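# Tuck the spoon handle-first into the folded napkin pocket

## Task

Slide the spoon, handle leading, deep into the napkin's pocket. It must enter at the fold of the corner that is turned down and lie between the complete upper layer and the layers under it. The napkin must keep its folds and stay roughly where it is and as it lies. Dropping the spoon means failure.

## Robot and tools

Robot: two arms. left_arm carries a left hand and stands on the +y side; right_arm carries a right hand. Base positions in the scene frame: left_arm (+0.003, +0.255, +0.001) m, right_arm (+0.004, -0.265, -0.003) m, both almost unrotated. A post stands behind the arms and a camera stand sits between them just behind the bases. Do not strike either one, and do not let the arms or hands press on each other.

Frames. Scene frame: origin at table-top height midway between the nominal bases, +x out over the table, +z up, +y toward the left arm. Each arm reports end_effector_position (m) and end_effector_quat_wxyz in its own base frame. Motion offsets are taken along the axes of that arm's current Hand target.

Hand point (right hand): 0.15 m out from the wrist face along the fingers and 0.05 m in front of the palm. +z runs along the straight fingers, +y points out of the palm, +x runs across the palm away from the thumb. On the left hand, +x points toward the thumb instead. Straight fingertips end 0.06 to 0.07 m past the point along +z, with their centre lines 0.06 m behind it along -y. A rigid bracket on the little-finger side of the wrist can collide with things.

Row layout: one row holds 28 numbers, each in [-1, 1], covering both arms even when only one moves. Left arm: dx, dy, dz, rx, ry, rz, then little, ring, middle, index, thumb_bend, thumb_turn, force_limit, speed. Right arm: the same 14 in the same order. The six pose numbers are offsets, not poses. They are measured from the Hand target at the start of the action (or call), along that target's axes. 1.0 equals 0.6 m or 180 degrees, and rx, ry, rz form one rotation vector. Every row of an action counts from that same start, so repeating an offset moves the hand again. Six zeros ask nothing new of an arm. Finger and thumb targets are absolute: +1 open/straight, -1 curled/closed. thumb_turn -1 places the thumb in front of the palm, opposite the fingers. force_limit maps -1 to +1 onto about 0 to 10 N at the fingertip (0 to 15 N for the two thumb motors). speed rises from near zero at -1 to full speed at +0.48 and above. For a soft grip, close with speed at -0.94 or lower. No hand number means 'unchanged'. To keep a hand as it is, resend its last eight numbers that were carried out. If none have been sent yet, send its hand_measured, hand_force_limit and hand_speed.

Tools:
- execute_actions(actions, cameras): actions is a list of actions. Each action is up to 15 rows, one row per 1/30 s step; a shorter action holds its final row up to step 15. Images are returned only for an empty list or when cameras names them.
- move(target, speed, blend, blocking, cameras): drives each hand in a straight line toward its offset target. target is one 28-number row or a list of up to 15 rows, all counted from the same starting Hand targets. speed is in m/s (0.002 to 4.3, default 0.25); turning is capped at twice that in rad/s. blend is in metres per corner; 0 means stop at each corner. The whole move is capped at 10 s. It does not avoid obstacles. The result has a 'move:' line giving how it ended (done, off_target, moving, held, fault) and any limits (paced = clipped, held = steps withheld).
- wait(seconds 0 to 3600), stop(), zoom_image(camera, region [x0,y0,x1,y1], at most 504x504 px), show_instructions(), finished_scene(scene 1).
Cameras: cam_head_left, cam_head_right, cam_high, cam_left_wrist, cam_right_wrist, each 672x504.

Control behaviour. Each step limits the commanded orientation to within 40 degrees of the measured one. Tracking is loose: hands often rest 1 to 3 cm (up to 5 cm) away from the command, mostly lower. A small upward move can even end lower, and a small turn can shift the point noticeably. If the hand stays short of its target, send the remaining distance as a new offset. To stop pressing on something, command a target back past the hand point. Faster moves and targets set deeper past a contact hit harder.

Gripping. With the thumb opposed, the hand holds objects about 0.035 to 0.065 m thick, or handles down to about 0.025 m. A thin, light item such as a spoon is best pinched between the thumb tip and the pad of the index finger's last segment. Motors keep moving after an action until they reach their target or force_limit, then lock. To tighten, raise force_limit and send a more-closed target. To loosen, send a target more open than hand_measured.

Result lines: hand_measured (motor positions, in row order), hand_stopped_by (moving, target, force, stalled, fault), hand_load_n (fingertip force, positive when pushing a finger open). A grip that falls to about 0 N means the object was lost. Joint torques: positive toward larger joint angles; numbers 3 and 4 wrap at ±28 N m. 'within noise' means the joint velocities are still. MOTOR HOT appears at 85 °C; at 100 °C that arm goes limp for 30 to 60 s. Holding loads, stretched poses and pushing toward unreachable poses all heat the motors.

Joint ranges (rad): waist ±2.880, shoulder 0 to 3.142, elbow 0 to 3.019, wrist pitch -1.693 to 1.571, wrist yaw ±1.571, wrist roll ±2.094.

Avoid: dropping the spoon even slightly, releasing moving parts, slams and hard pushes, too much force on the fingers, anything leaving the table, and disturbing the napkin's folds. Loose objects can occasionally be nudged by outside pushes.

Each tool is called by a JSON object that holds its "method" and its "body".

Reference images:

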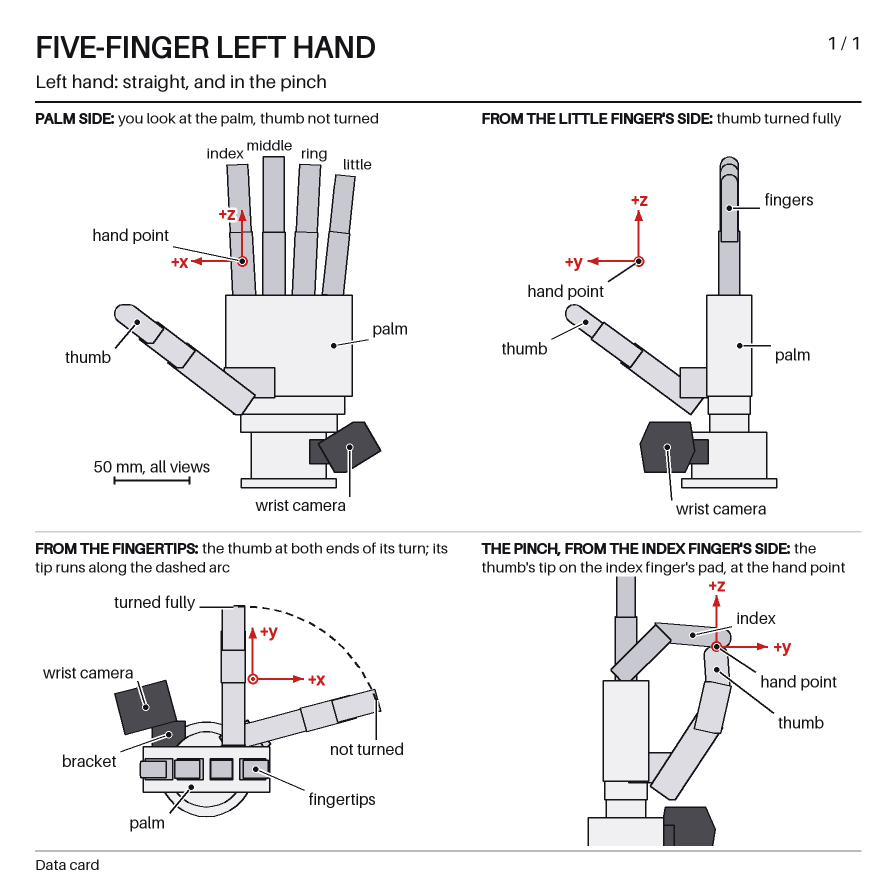

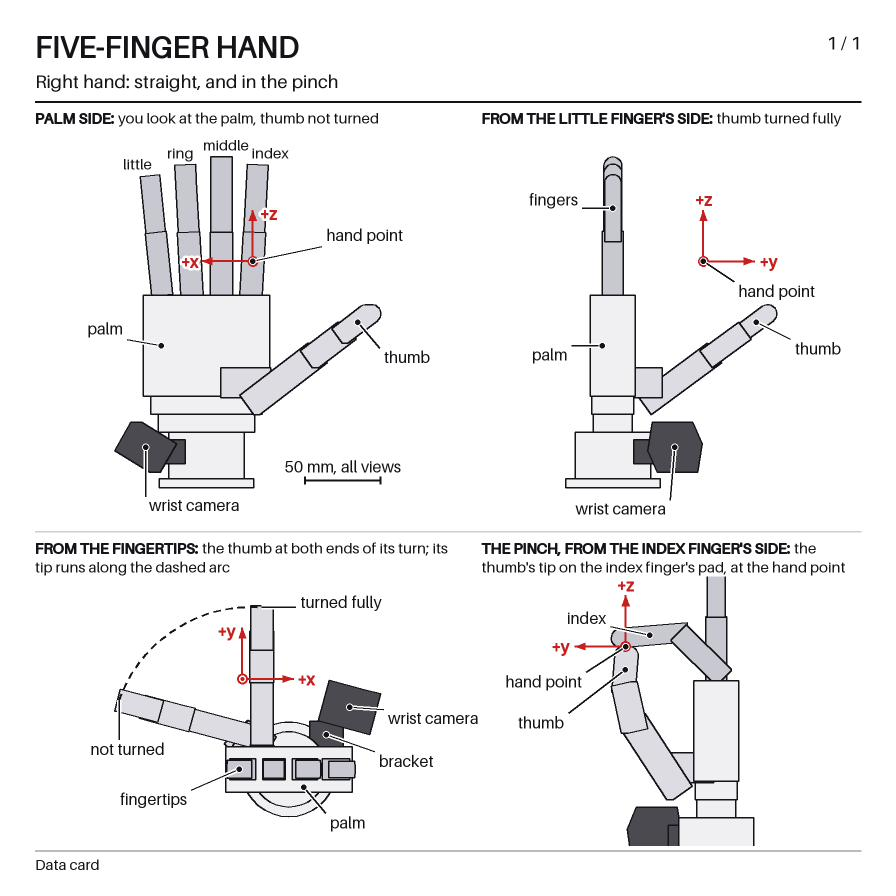

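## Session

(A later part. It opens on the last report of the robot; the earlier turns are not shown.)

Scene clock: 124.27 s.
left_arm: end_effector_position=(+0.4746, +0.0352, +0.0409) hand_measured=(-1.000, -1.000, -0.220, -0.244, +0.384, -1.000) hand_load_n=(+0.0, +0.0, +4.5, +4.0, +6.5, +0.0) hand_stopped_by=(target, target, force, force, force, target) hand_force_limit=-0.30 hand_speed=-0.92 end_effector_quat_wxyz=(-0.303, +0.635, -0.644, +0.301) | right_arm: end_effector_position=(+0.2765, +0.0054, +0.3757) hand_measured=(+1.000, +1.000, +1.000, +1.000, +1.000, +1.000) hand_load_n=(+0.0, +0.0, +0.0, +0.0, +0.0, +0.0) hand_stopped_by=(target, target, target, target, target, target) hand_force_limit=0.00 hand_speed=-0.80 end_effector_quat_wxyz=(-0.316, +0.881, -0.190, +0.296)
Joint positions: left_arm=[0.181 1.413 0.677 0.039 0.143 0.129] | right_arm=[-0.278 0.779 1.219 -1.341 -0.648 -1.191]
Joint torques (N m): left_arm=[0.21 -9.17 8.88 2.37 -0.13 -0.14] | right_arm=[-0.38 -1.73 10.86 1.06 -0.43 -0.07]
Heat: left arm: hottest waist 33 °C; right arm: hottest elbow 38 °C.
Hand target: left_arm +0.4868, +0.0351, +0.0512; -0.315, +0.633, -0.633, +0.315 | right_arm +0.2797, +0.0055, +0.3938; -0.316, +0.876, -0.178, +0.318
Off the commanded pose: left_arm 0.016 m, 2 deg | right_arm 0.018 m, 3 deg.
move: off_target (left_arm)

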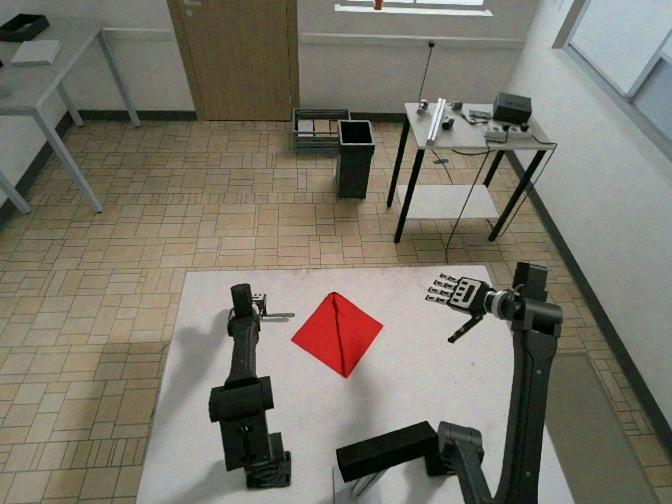

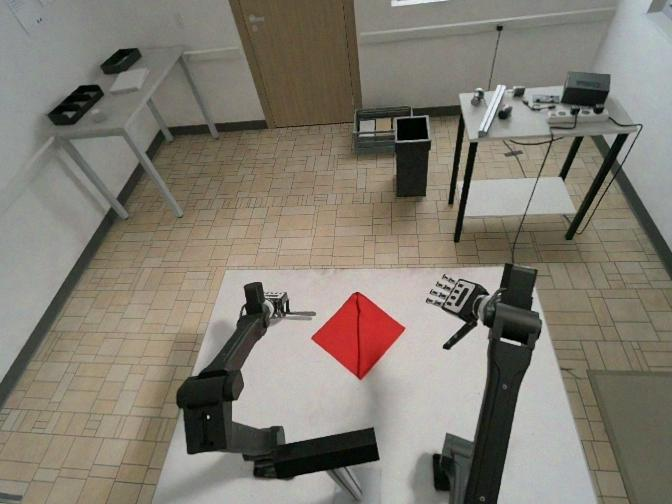

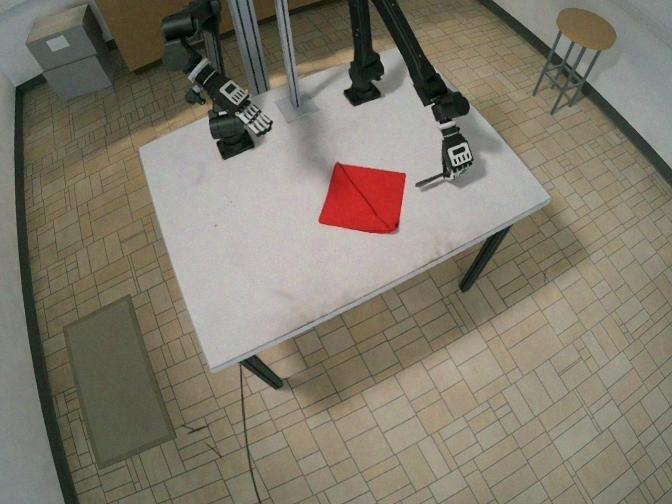

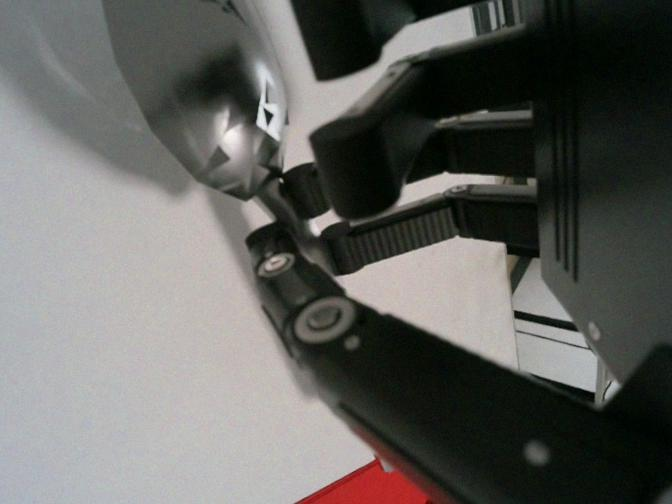

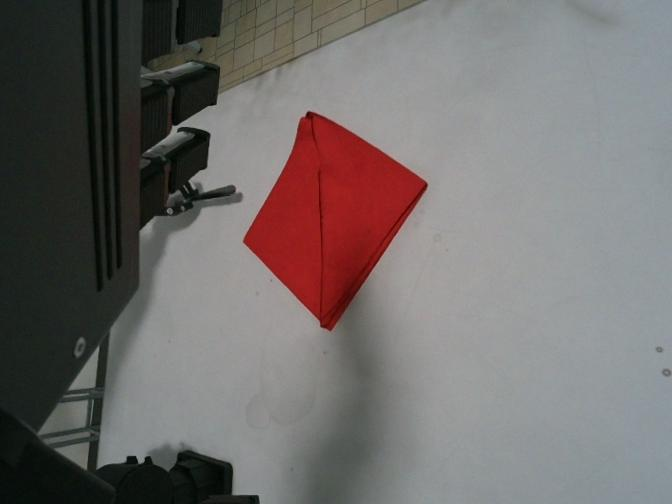

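{"method": "move", "body": {"target": [0,0.0718,-0.0398,0,0,0,-1,-1,-0.3,-0.3,0.38,-1,-0.3,-0.92,0,0,0,0,0,0,1,1,1,1,1,1,0,-0.8], "speed": 0.06, "cameras": ["all"]}}

{"method": "zoom_image", "body": {"camera": "cam_high", "region": [310, 110, 490, 245]}}

{"method": "zoom_image", "body": {"camera": "cam_head_right", "region": [230, 250, 430, 400]}}

{"method": "zoom_image", "body": {"camera": "cam_head_left", "region": [210, 250, 410, 400]}}

{"method": "zoom_image", "body": {"camera": "cam_right_wrist", "region": [140, 90, 450, 340]}}

Scene clock: 127.00 s.
left_arm: end_effector_position=(+0.4313, +0.0338, +0.0155) hand_measured=(-1.000, -1.000, -0.220, -0.244, +0.384, -1.000) hand_load_n=(+0.0, +0.0, +4.5, +4.0, +6.5, -0.5) hand_stopped_by=(target, target, force, force, force, target) hand_force_limit=-0.30 hand_speed=-0.92 end_effector_quat_wxyz=(-0.297, +0.642, -0.641, +0.297) | right_arm: end_effector_position=(+0.2765, +0.0054, +0.3757) hand_measured=(+1.000, +1.000, +1.000, +1.000, +1.000, +1.000) hand_load_n=(+0.0, +0.0, +0.0, +0.0, +0.0, +0.0) hand_stopped_by=(target, target, target, target, target, target) hand_force_limit=0.00 hand_speed=-0.80 end_effector_quat_wxyz=(-0.316, +0.881, -0.190, +0.296)
Joint positions: left_arm=[0.199 1.368 0.548 0.107 0.15 0.129] | right_arm=[-0.278 0.779 1.219 -1.341 -0.648 -1.191]
Joint torques (N m): left_arm=[1.26 -9.7 7.57 2.41 0.32 0.01] | right_arm=[-0.38 -1.79 10.78 1.01 -0.42 -0.07]
Heat: left arm: hottest waist 33 °C; right arm: hottest elbow 38 °C.
Hand target: left_arm +0.4418, +0.0351, +0.0312; -0.315, +0.633, -0.633, +0.315 | right_arm +0.2797, +0.0055, +0.3938; -0.316, +0.876, -0.178, +0.318
Off the commanded pose: left_arm 0.019 m, 3 deg | right_arm 0.018 m, 3 deg.
move: off_target (left_arm)

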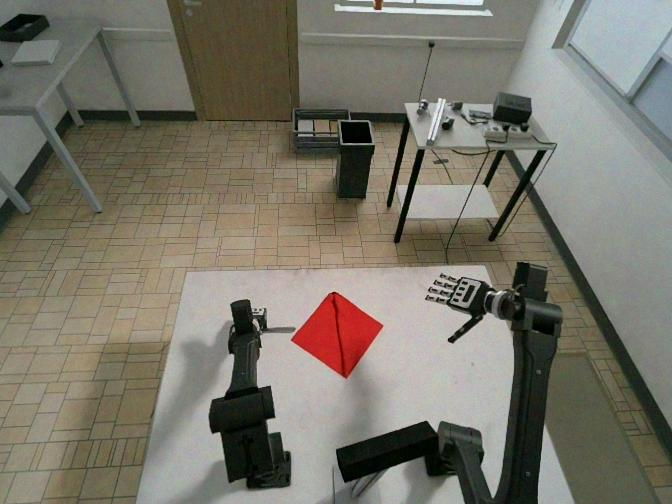

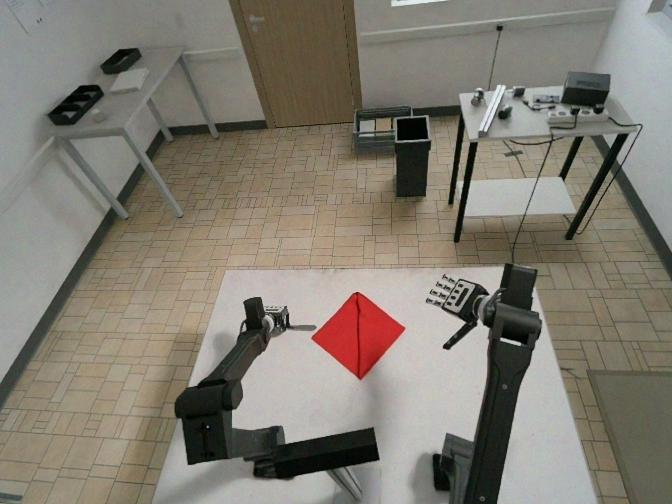

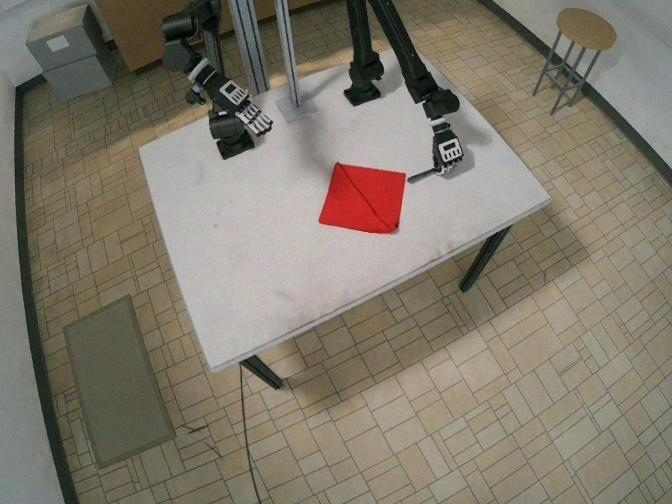

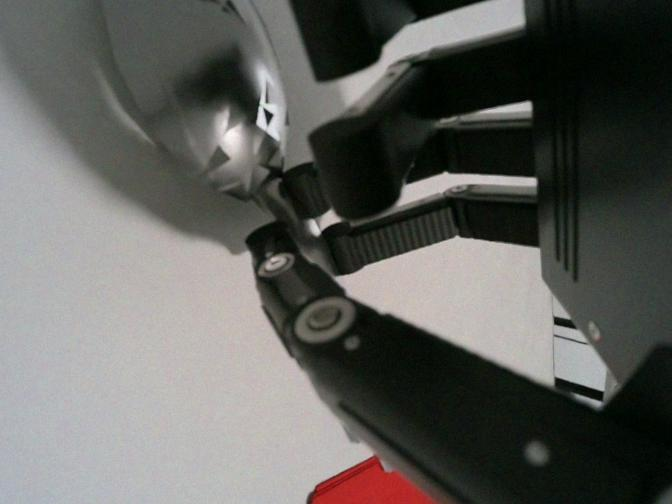

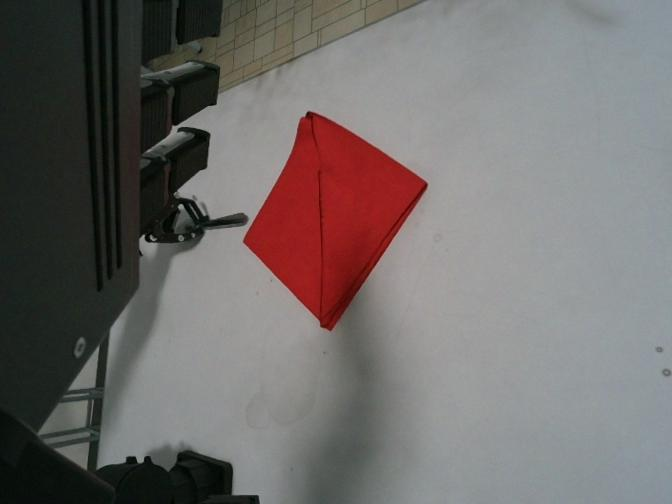

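Scaled by 2.800 from the camera's image (finer frame: 960x720).

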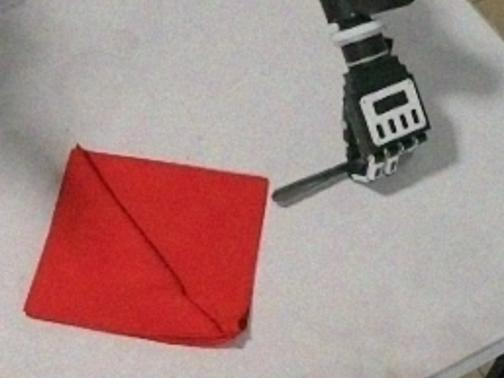

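Scaled by 2.520 from the camera's image (finer frame: 960x720).

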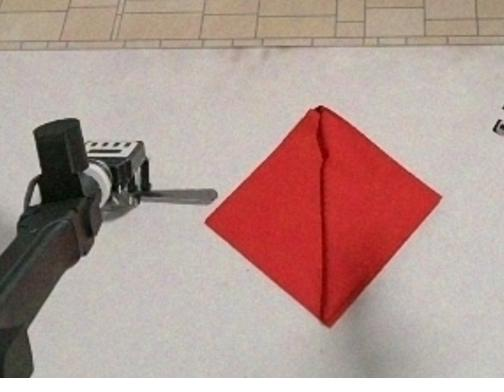

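Scaled by 2.520 from the camera's image (finer frame: 960x720).

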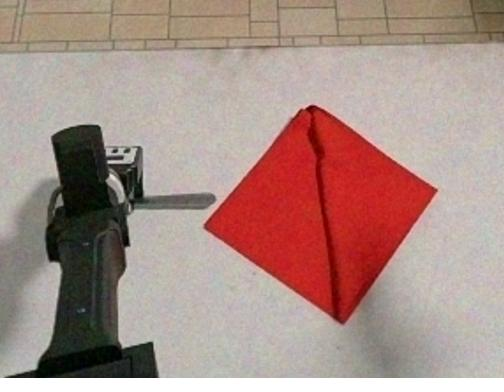

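Scaled by 1.626 from the camera's image (finer frame: 960x720).

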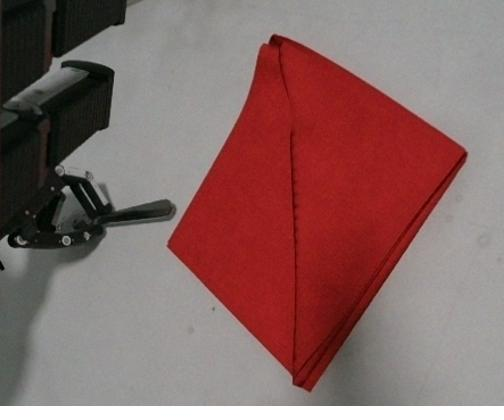

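{"method": "zoom_image", "body": {"camera": "cam_right_wrist", "region": [230, 100, 390, 230]}}

{"method": "zoom_image", "body": {"camera": "cam_right_wrist", "region": [230, 210, 390, 340]}}

Scaled by 3.150 from the camera's image (finer frame: 960x720).

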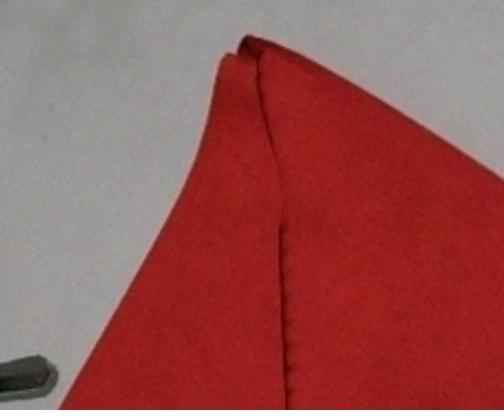

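Scaled by 3.150 from the camera's image (finer frame: 960x720).

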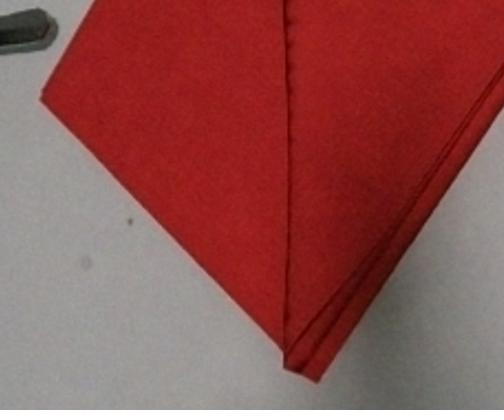

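{"method": "move", "body": {"target": [[0,0.0142,-0.052,0,-0.0222,-0.0167,-1,-1,-0.3,-0.3,0.38,-1,-0.3,-0.92,0,0,0,0,0,0,1,1,1,1,1,1,0,-0.8],[0.05,0.0142,-0.052,0,-0.0222,-0.0167,-1,-1,-0.3,-0.3,0.38,-1,-0.3,-0.92,0,0,0,0,0,0,1,1,1,1,1,1,0,-0.8]], "speed": 0.05, "cameras": ["cam_high","cam_head_right","cam_head_left","cam_right_wrist","cam_left_wrist"]}}

{"method": "zoom_image", "body": {"camera": "cam_high", "region": [310, 110, 490, 245]}}

{"method": "zoom_image", "body": {"camera": "cam_head_right", "region": [230, 250, 430, 400]}}

{"method": "zoom_image", "body": {"camera": "cam_right_wrist", "region": [140, 90, 450, 340]}}

Scene clock: 133.00 s.
left_arm: end_effector_position=(+0.4089, +0.0072, +0.0337) hand_measured=(-1.000, -1.000, -0.220, -0.244, +0.384, -1.000) hand_load_n=(+0.0, +0.0, +4.5, +3.5, +6.5, +0.0) hand_stopped_by=(target, target, force, force, force, target) hand_force_limit=-0.30 hand_speed=-0.92 end_effector_quat_wxyz=(-0.325, +0.658, -0.614, +0.291) | right_arm: end_effector_position=(+0.2765, +0.0054, +0.3757) hand_measured=(+1.000, +1.000, +1.000, +1.000, +1.000, +1.000) hand_load_n=(+0.0, +0.0, +0.0, +0.0, +0.0, +0.0) hand_stopped_by=(target, target, target, target, target, target) hand_force_limit=0.00 hand_speed=-0.80 end_effector_quat_wxyz=(-0.316, +0.881, -0.190, +0.296)
Joint positions: left_arm=[0.092 1.224 0.468 0.088 0.002 0.021] | right_arm=[-0.278 0.779 1.219 -1.341 -0.648 -1.191]
Joint torques (N m): left_arm=[0.26 -7.82 7.98 1.01 -0.2 -0.11] | right_arm=[-0.44 -1.61 10.84 1.06 -0.42 -0.07]
Heat: left arm: hottest waist 33 °C; right arm: hottest elbow 38 °C.
Hand target: left_arm +0.4117, +0.0051, +0.0433; -0.328, +0.660, -0.605, +0.301 | right_arm +0.2797, +0.0055, +0.3938; -0.316, +0.876, -0.178, +0.318
Off the commanded pose: left_arm 0.010 m, 2 deg | right_arm 0.018 m, 3 deg.
move: done

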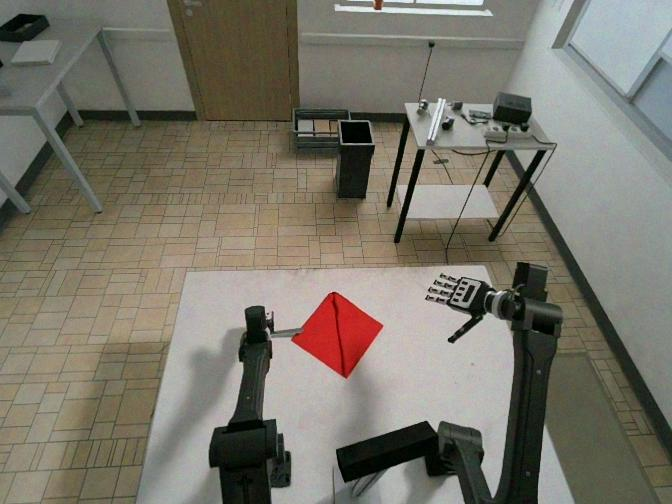

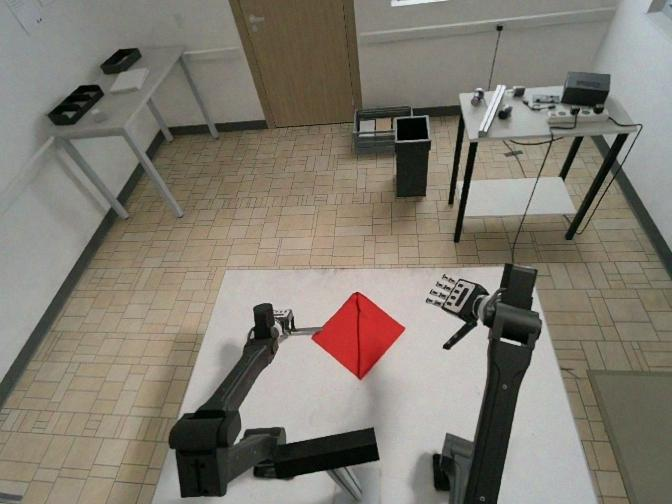

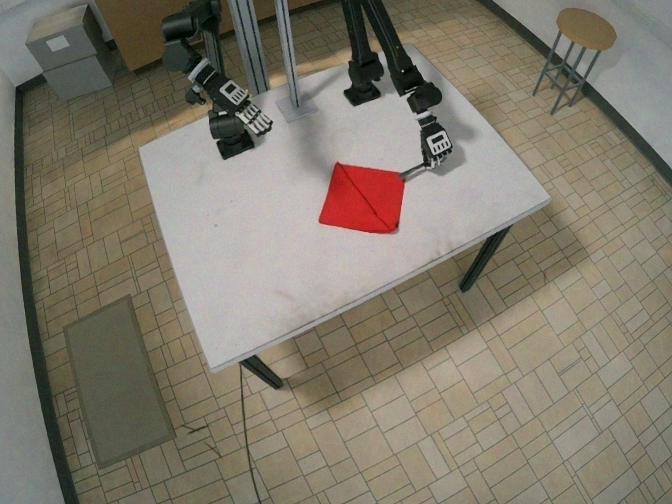

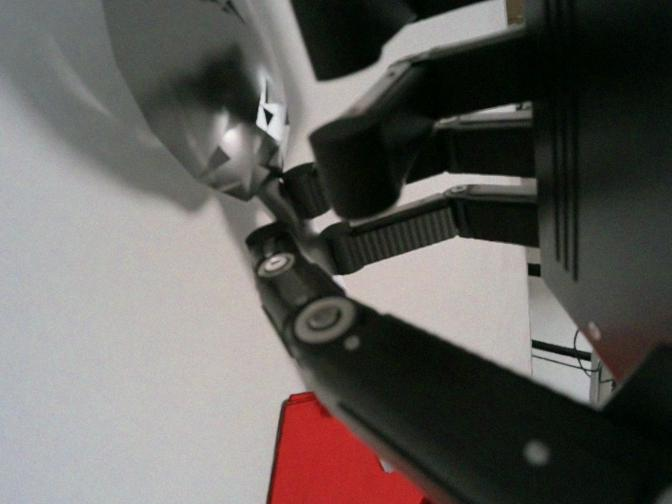

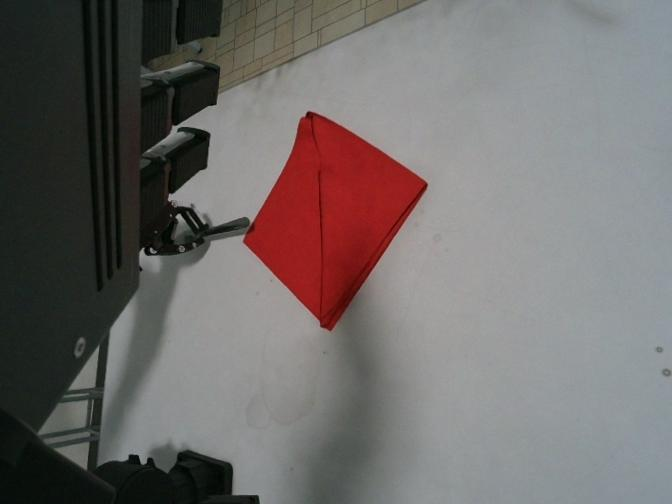

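Scaled by 2.800 from the camera's image (finer frame: 960x720).

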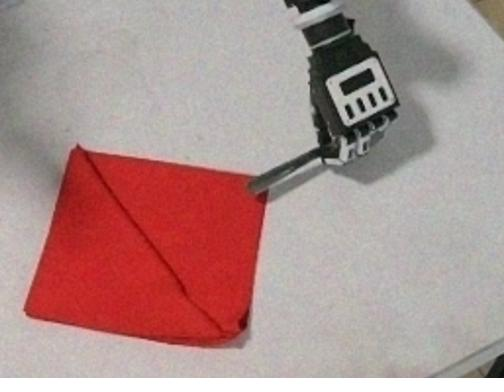

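Scaled by 2.520 from the camera's image (finer frame: 960x720).

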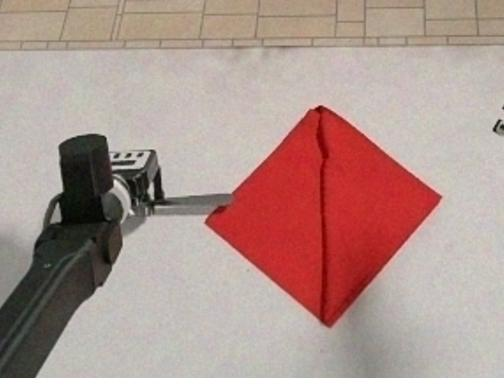

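Scaled by 1.626 from the camera's image (finer frame: 960x720).

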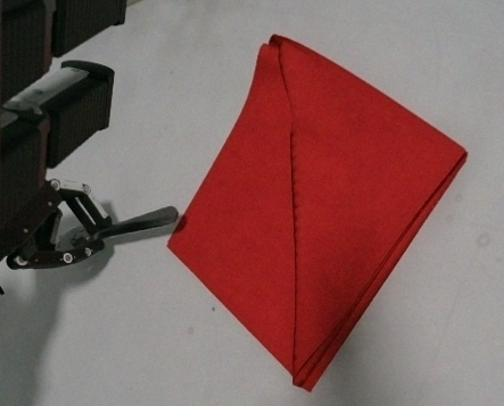

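{"method": "move", "body": {"target": [0.1652,0.0148,-0.0196,0,0,0,-1,-1,-0.3,-0.3,0.38,-1,-0.3,-0.92,0,0,0,0,0,0,1,1,1,1,1,1,0,-0.8], "speed": 0.06, "cameras": ["cam_high","cam_head_right","cam_head_left","cam_right_wrist","cam_left_wrist"]}}

{"method": "zoom_image", "body": {"camera": "cam_high", "region": [310, 110, 490, 245]}}

{"method": "zoom_image", "body": {"camera": "cam_head_right", "region": [230, 250, 430, 400]}}

{"method": "zoom_image", "body": {"camera": "cam_right_wrist", "region": [140, 90, 450, 340]}}

Scene clock: 136.23 s.
left_arm: end_effector_position=(+0.3961, -0.0929, +0.0324) hand_measured=(-1.000, -1.000, -0.220, -0.244, +0.384, -1.000) hand_load_n=(+0.0, +0.0, +4.5, +3.5, +6.5, +0.0) hand_stopped_by=(target, target, force, force, force, target) hand_force_limit=-0.30 hand_speed=-0.92 end_effector_quat_wxyz=(-0.324, +0.655, -0.617, +0.292) | right_arm: end_effector_position=(+0.2765, +0.0054, +0.3757) hand_measured=(+1.000, +1.000, +1.000, +1.000, +1.000, +1.000) hand_load_n=(+0.0, +0.0, +0.0, +0.0, +0.0, +0.0) hand_stopped_by=(target, target, target, target, target, target) hand_force_limit=0.00 hand_speed=-0.80 end_effector_quat_wxyz=(-0.316, +0.881, -0.190, +0.296)
Joint positions: left_arm=[-0.253 1.214 0.462 0.054 -0.261 -0.19] | right_arm=[-0.278 0.779 1.219 -1.341 -0.648 -1.191]
Joint torques (N m): left_arm=[0.09 -6.01 9.54 0.99 -0.45 -0.11] | right_arm=[-0.38 -1.73 10.85 1.03 -0.43 -0.07]
Heat: left arm: hottest waist 33 °C; right arm: hottest elbow 38 °C.
Hand target: left_arm +0.4057, -0.0949, +0.0432; -0.328, +0.660, -0.605, +0.301 | right_arm +0.2797, +0.0055, +0.3938; -0.316, +0.876, -0.178, +0.318
Off the commanded pose: left_arm 0.015 m, 2 deg | right_arm 0.018 m, 3 deg.
move: off_target (left_arm)

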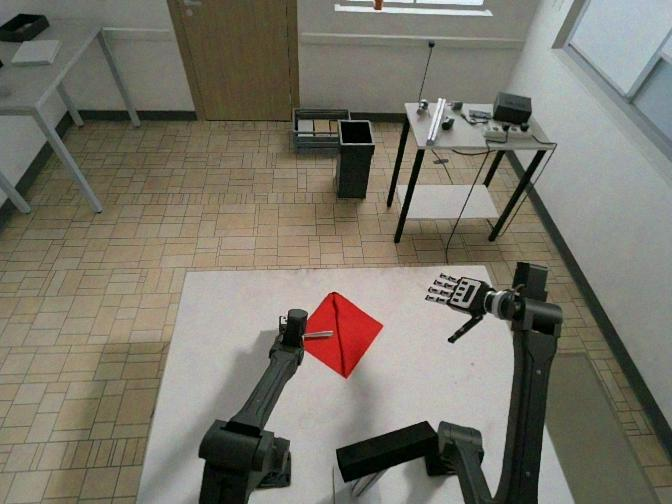

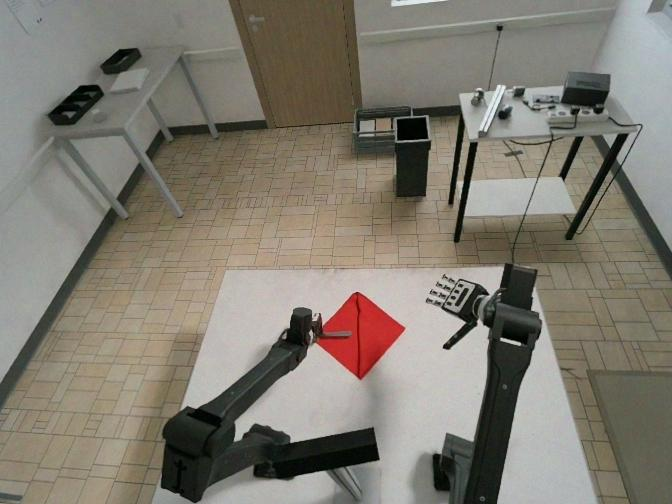

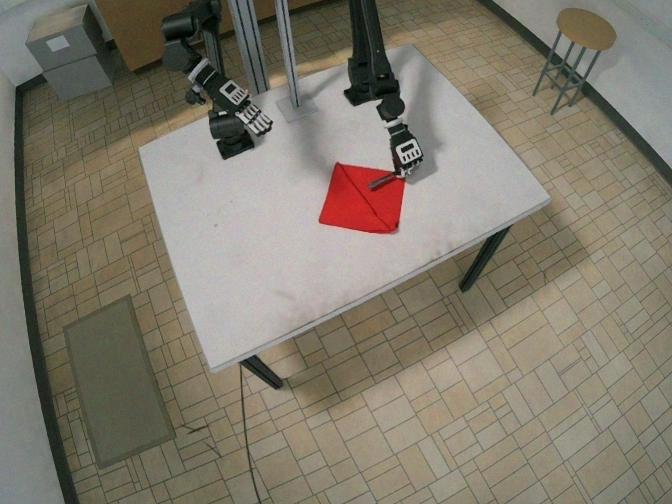

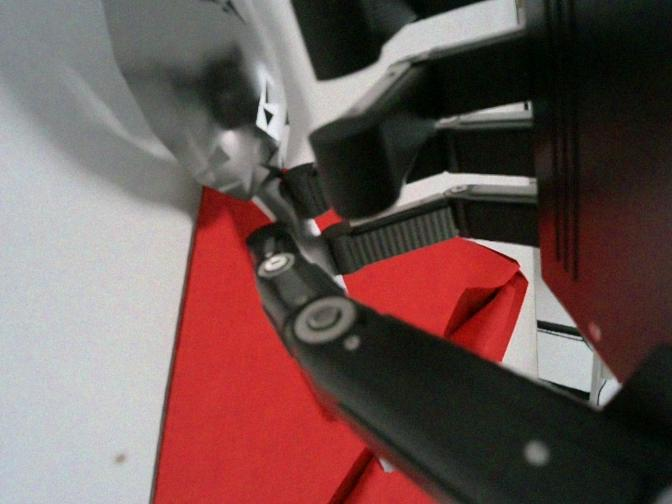

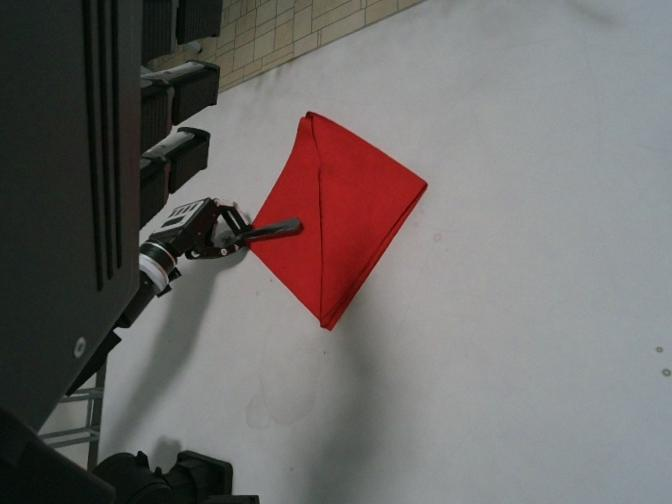

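Scaled by 2.800 from the camera's image (finer frame: 960x720).

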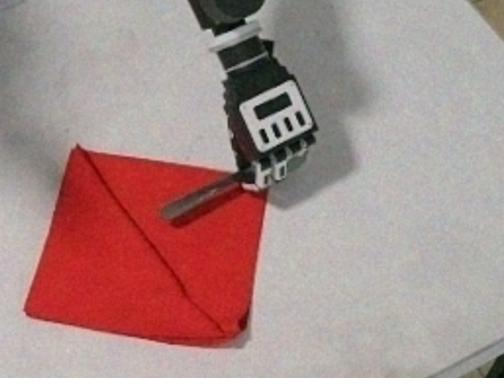

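Scaled by 2.520 from the camera's image (finer frame: 960x720).

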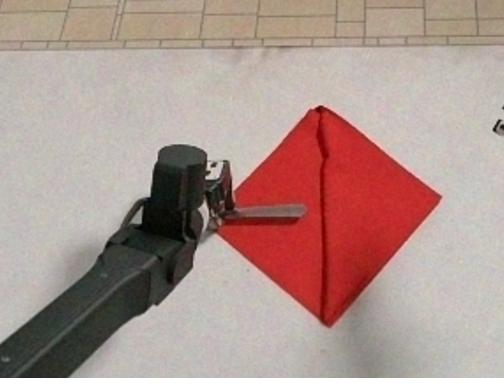

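Scaled by 1.626 from the camera's image (finer frame: 960x720).

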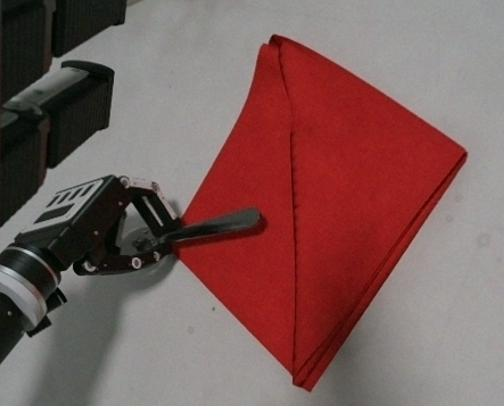

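{"method": "move", "body": {"target": [0.0017,0.004,0.028,0,0,0,-1,-1,-0.3,-0.3,0.38,-1,-0.3,-0.92,0,0,0,0,0,0,1,1,1,1,1,1,0,-0.8], "speed": 0.05, "cameras": ["cam_high","cam_head_right","cam_right_wrist"]}}

{"method": "zoom_image", "body": {"camera": "cam_right_wrist", "region": [230, 170, 350, 280]}}

{"method": "zoom_image", "body": {"camera": "cam_high", "region": [310, 130, 430, 245]}}

Scene clock: 137.87 s.
left_arm: end_effector_position=(+0.3949, -0.0927, +0.0139) hand_measured=(-1.000, -1.000, -0.220, -0.244, +0.384, -1.000) hand_load_n=(+0.0, +0.0, +4.5, +4.0, +7.0, +0.0) hand_stopped_by=(target, target, force, force, force, target) hand_force_limit=-0.30 hand_speed=-0.92 end_effector_quat_wxyz=(-0.316, +0.659, -0.624, +0.278) | right_arm: end_effector_position=(+0.2765, +0.0054, +0.3757) hand_measured=(+1.000, +1.000, +1.000, +1.000, +1.000, +1.000) hand_load_n=(+0.0, +0.0, +0.0, -0.5, +0.0, +0.0) hand_stopped_by=(target, target, target, target, target, target) hand_force_limit=0.00 hand_speed=-0.80 end_effector_quat_wxyz=(-0.316, +0.881, -0.190, +0.296)
Joint positions: left_arm=[-0.253 1.272 0.462 0.077 -0.261 -0.192] | right_arm=[-0.278 0.779 1.219 -1.341 -0.648 -1.191]
Joint torques (N m): left_arm=[1.08 -5.71 10.1 2.3 -0.1 -0.07] | right_arm=[-0.44 -1.67 10.78 1.06 -0.43 -0.07]
Heat: left arm: hottest waist 33 °C; right arm: hottest elbow 38 °C.
Hand target: left_arm +0.4176, -0.0948, +0.0312; -0.328, +0.660, -0.605, +0.301 | right_arm +0.2797, +0.0055, +0.3938; -0.316, +0.876, -0.178, +0.318
Off the commanded pose: left_arm 0.029 m, 4 deg | right_arm 0.018 m, 3 deg.
move: off_target (left_arm)
Images, in order (width x height): cam_head_right 672x504, cam_high 672x504, cam_right_wrist 672x504.

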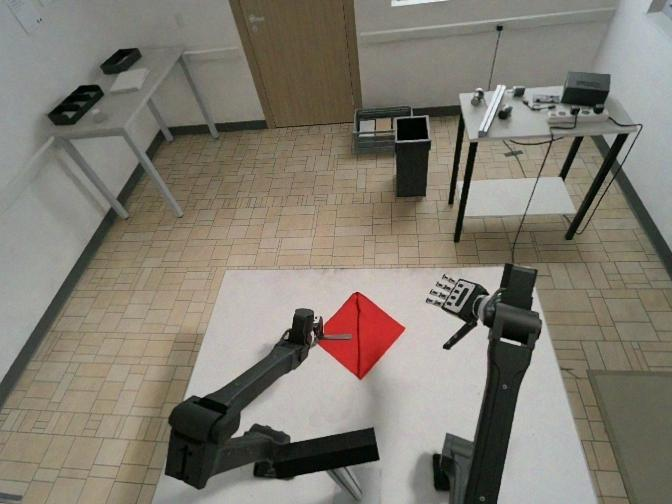

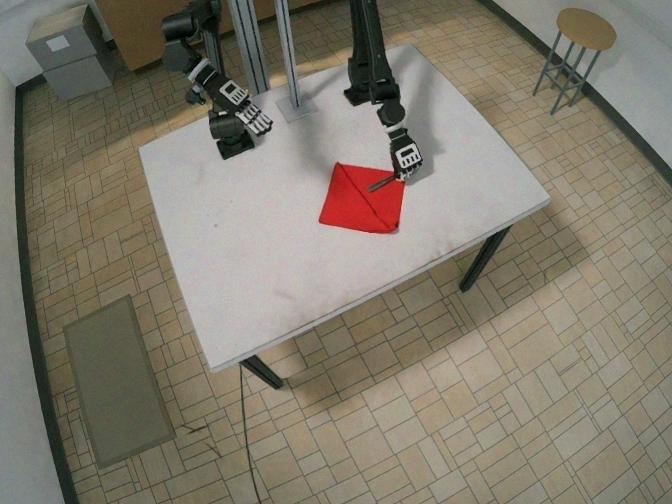

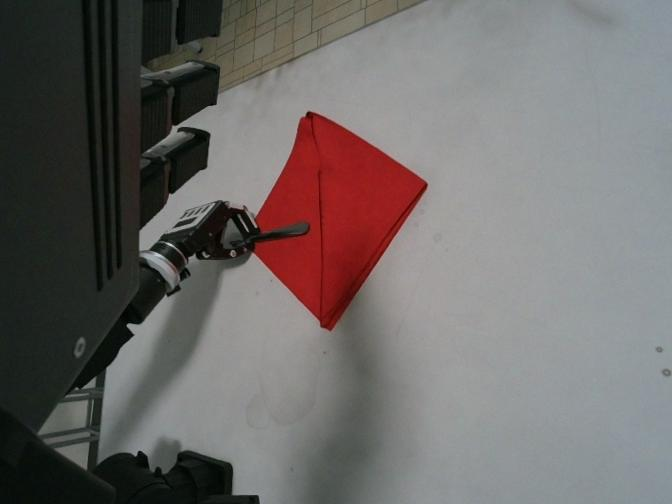

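Scaled by 4.200 from the camera's image (finer frame: 960x720).

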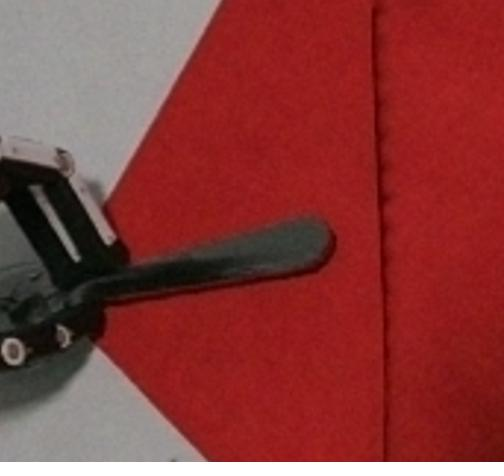

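Scaled by 4.200 from the camera's image (finer frame: 960x720).

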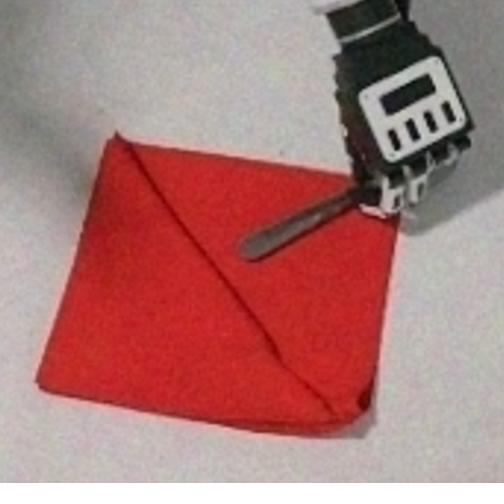

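{"method": "move", "body": {"target": [0.0015,-0.0233,0.0032,0,-0.0267,0.0077,-1,-1,-0.3,-0.3,0.38,-1,-0.3,-0.92,0,0,0,0,0,0,1,1,1,1,1,1,0,-0.8], "speed": 0.05, "cameras": ["cam_high","cam_head_right","cam_right_wrist"]}}

{"method": "zoom_image", "body": {"camera": "cam_right_wrist", "region": [230, 170, 350, 280]}}

{"method": "zoom_image", "body": {"camera": "cam_high", "region": [310, 130, 430, 245]}}

Scene clock: 140.60 s.
left_arm: end_effector_position=(+0.4049, -0.0883, +0.0218) hand_measured=(-1.000, -1.000, -0.220, -0.244, +0.384, -1.000) hand_load_n=(+0.0, +0.0, +4.5, +4.0, +6.5, +0.0) hand_stopped_by=(target, target, force, force, force, target) hand_force_limit=-0.30 hand_speed=-0.92 end_effector_quat_wxyz=(-0.347, +0.665, -0.611, +0.253) | right_arm: end_effector_position=(+0.2765, +0.0054, +0.3757) hand_measured=(+1.000, +1.000, +1.000, +1.000, +1.000, +1.000) hand_load_n=(+0.0, +0.0, +0.0, +0.0, +0.0, +0.0) hand_stopped_by=(target, target, target, target, target, target) hand_force_limit=0.00 hand_speed=-0.80 end_effector_quat_wxyz=(-0.316, +0.881, -0.190, +0.296)
Joint positions: left_arm=[-0.287 1.281 0.499 0.039 -0.37 -0.209] | right_arm=[-0.278 0.779 1.219 -1.341 -0.648 -1.191]
Joint torques (N m): left_arm=[0.15 -5.95 11.88 0.96 -0.55 -0.11] | right_arm=[-0.44 -1.85 10.85 1.03 -0.43 -0.07]
Heat: left arm: hottest waist 33 °C; right arm: hottest elbow 38 °C.
Hand target: left_arm +0.4277, -0.0949, +0.0411; -0.357, +0.665, -0.599, +0.269 | right_arm +0.2797, +0.0055, +0.3938; -0.316, +0.876, -0.178, +0.318
Off the commanded pose: left_arm 0.031 m, 3 deg | right_arm 0.018 m, 3 deg.
move: off_target (left_arm)
Images, in order (width x height): cam_head_right 672x504, cam_high 672x504, cam_right_wrist 672x504.

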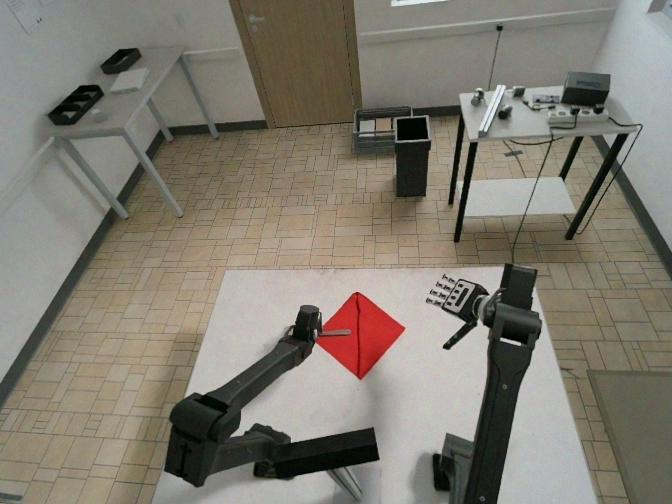

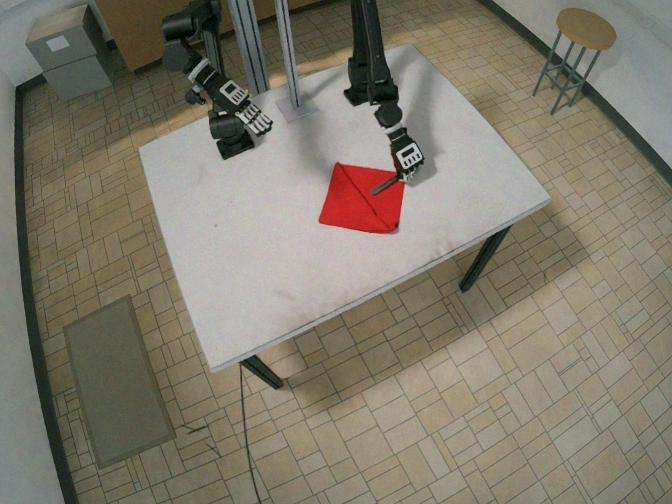

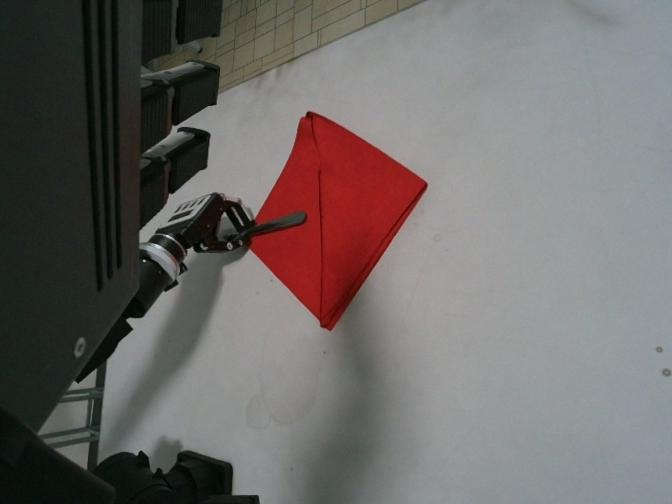

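Scaled by 4.200 from the camera's image (finer frame: 960x720).

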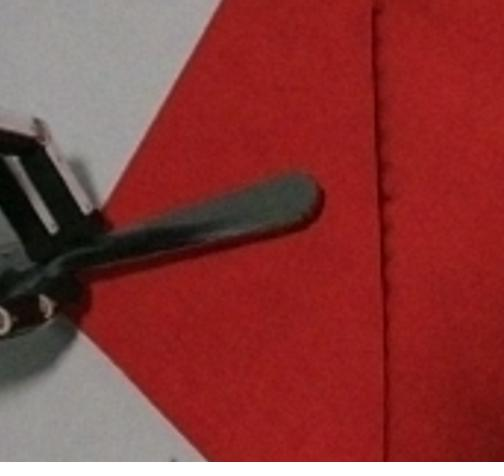

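Scaled by 4.200 from the camera's image (finer frame: 960x720).

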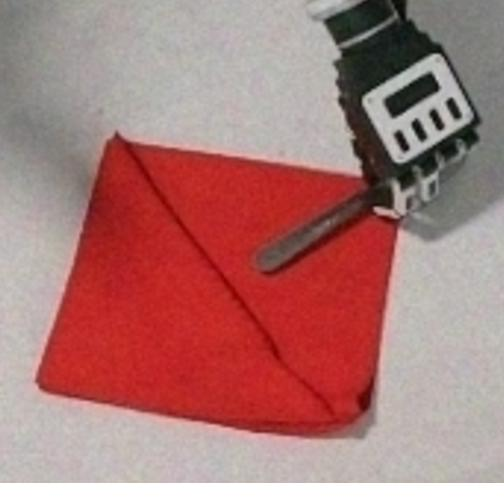

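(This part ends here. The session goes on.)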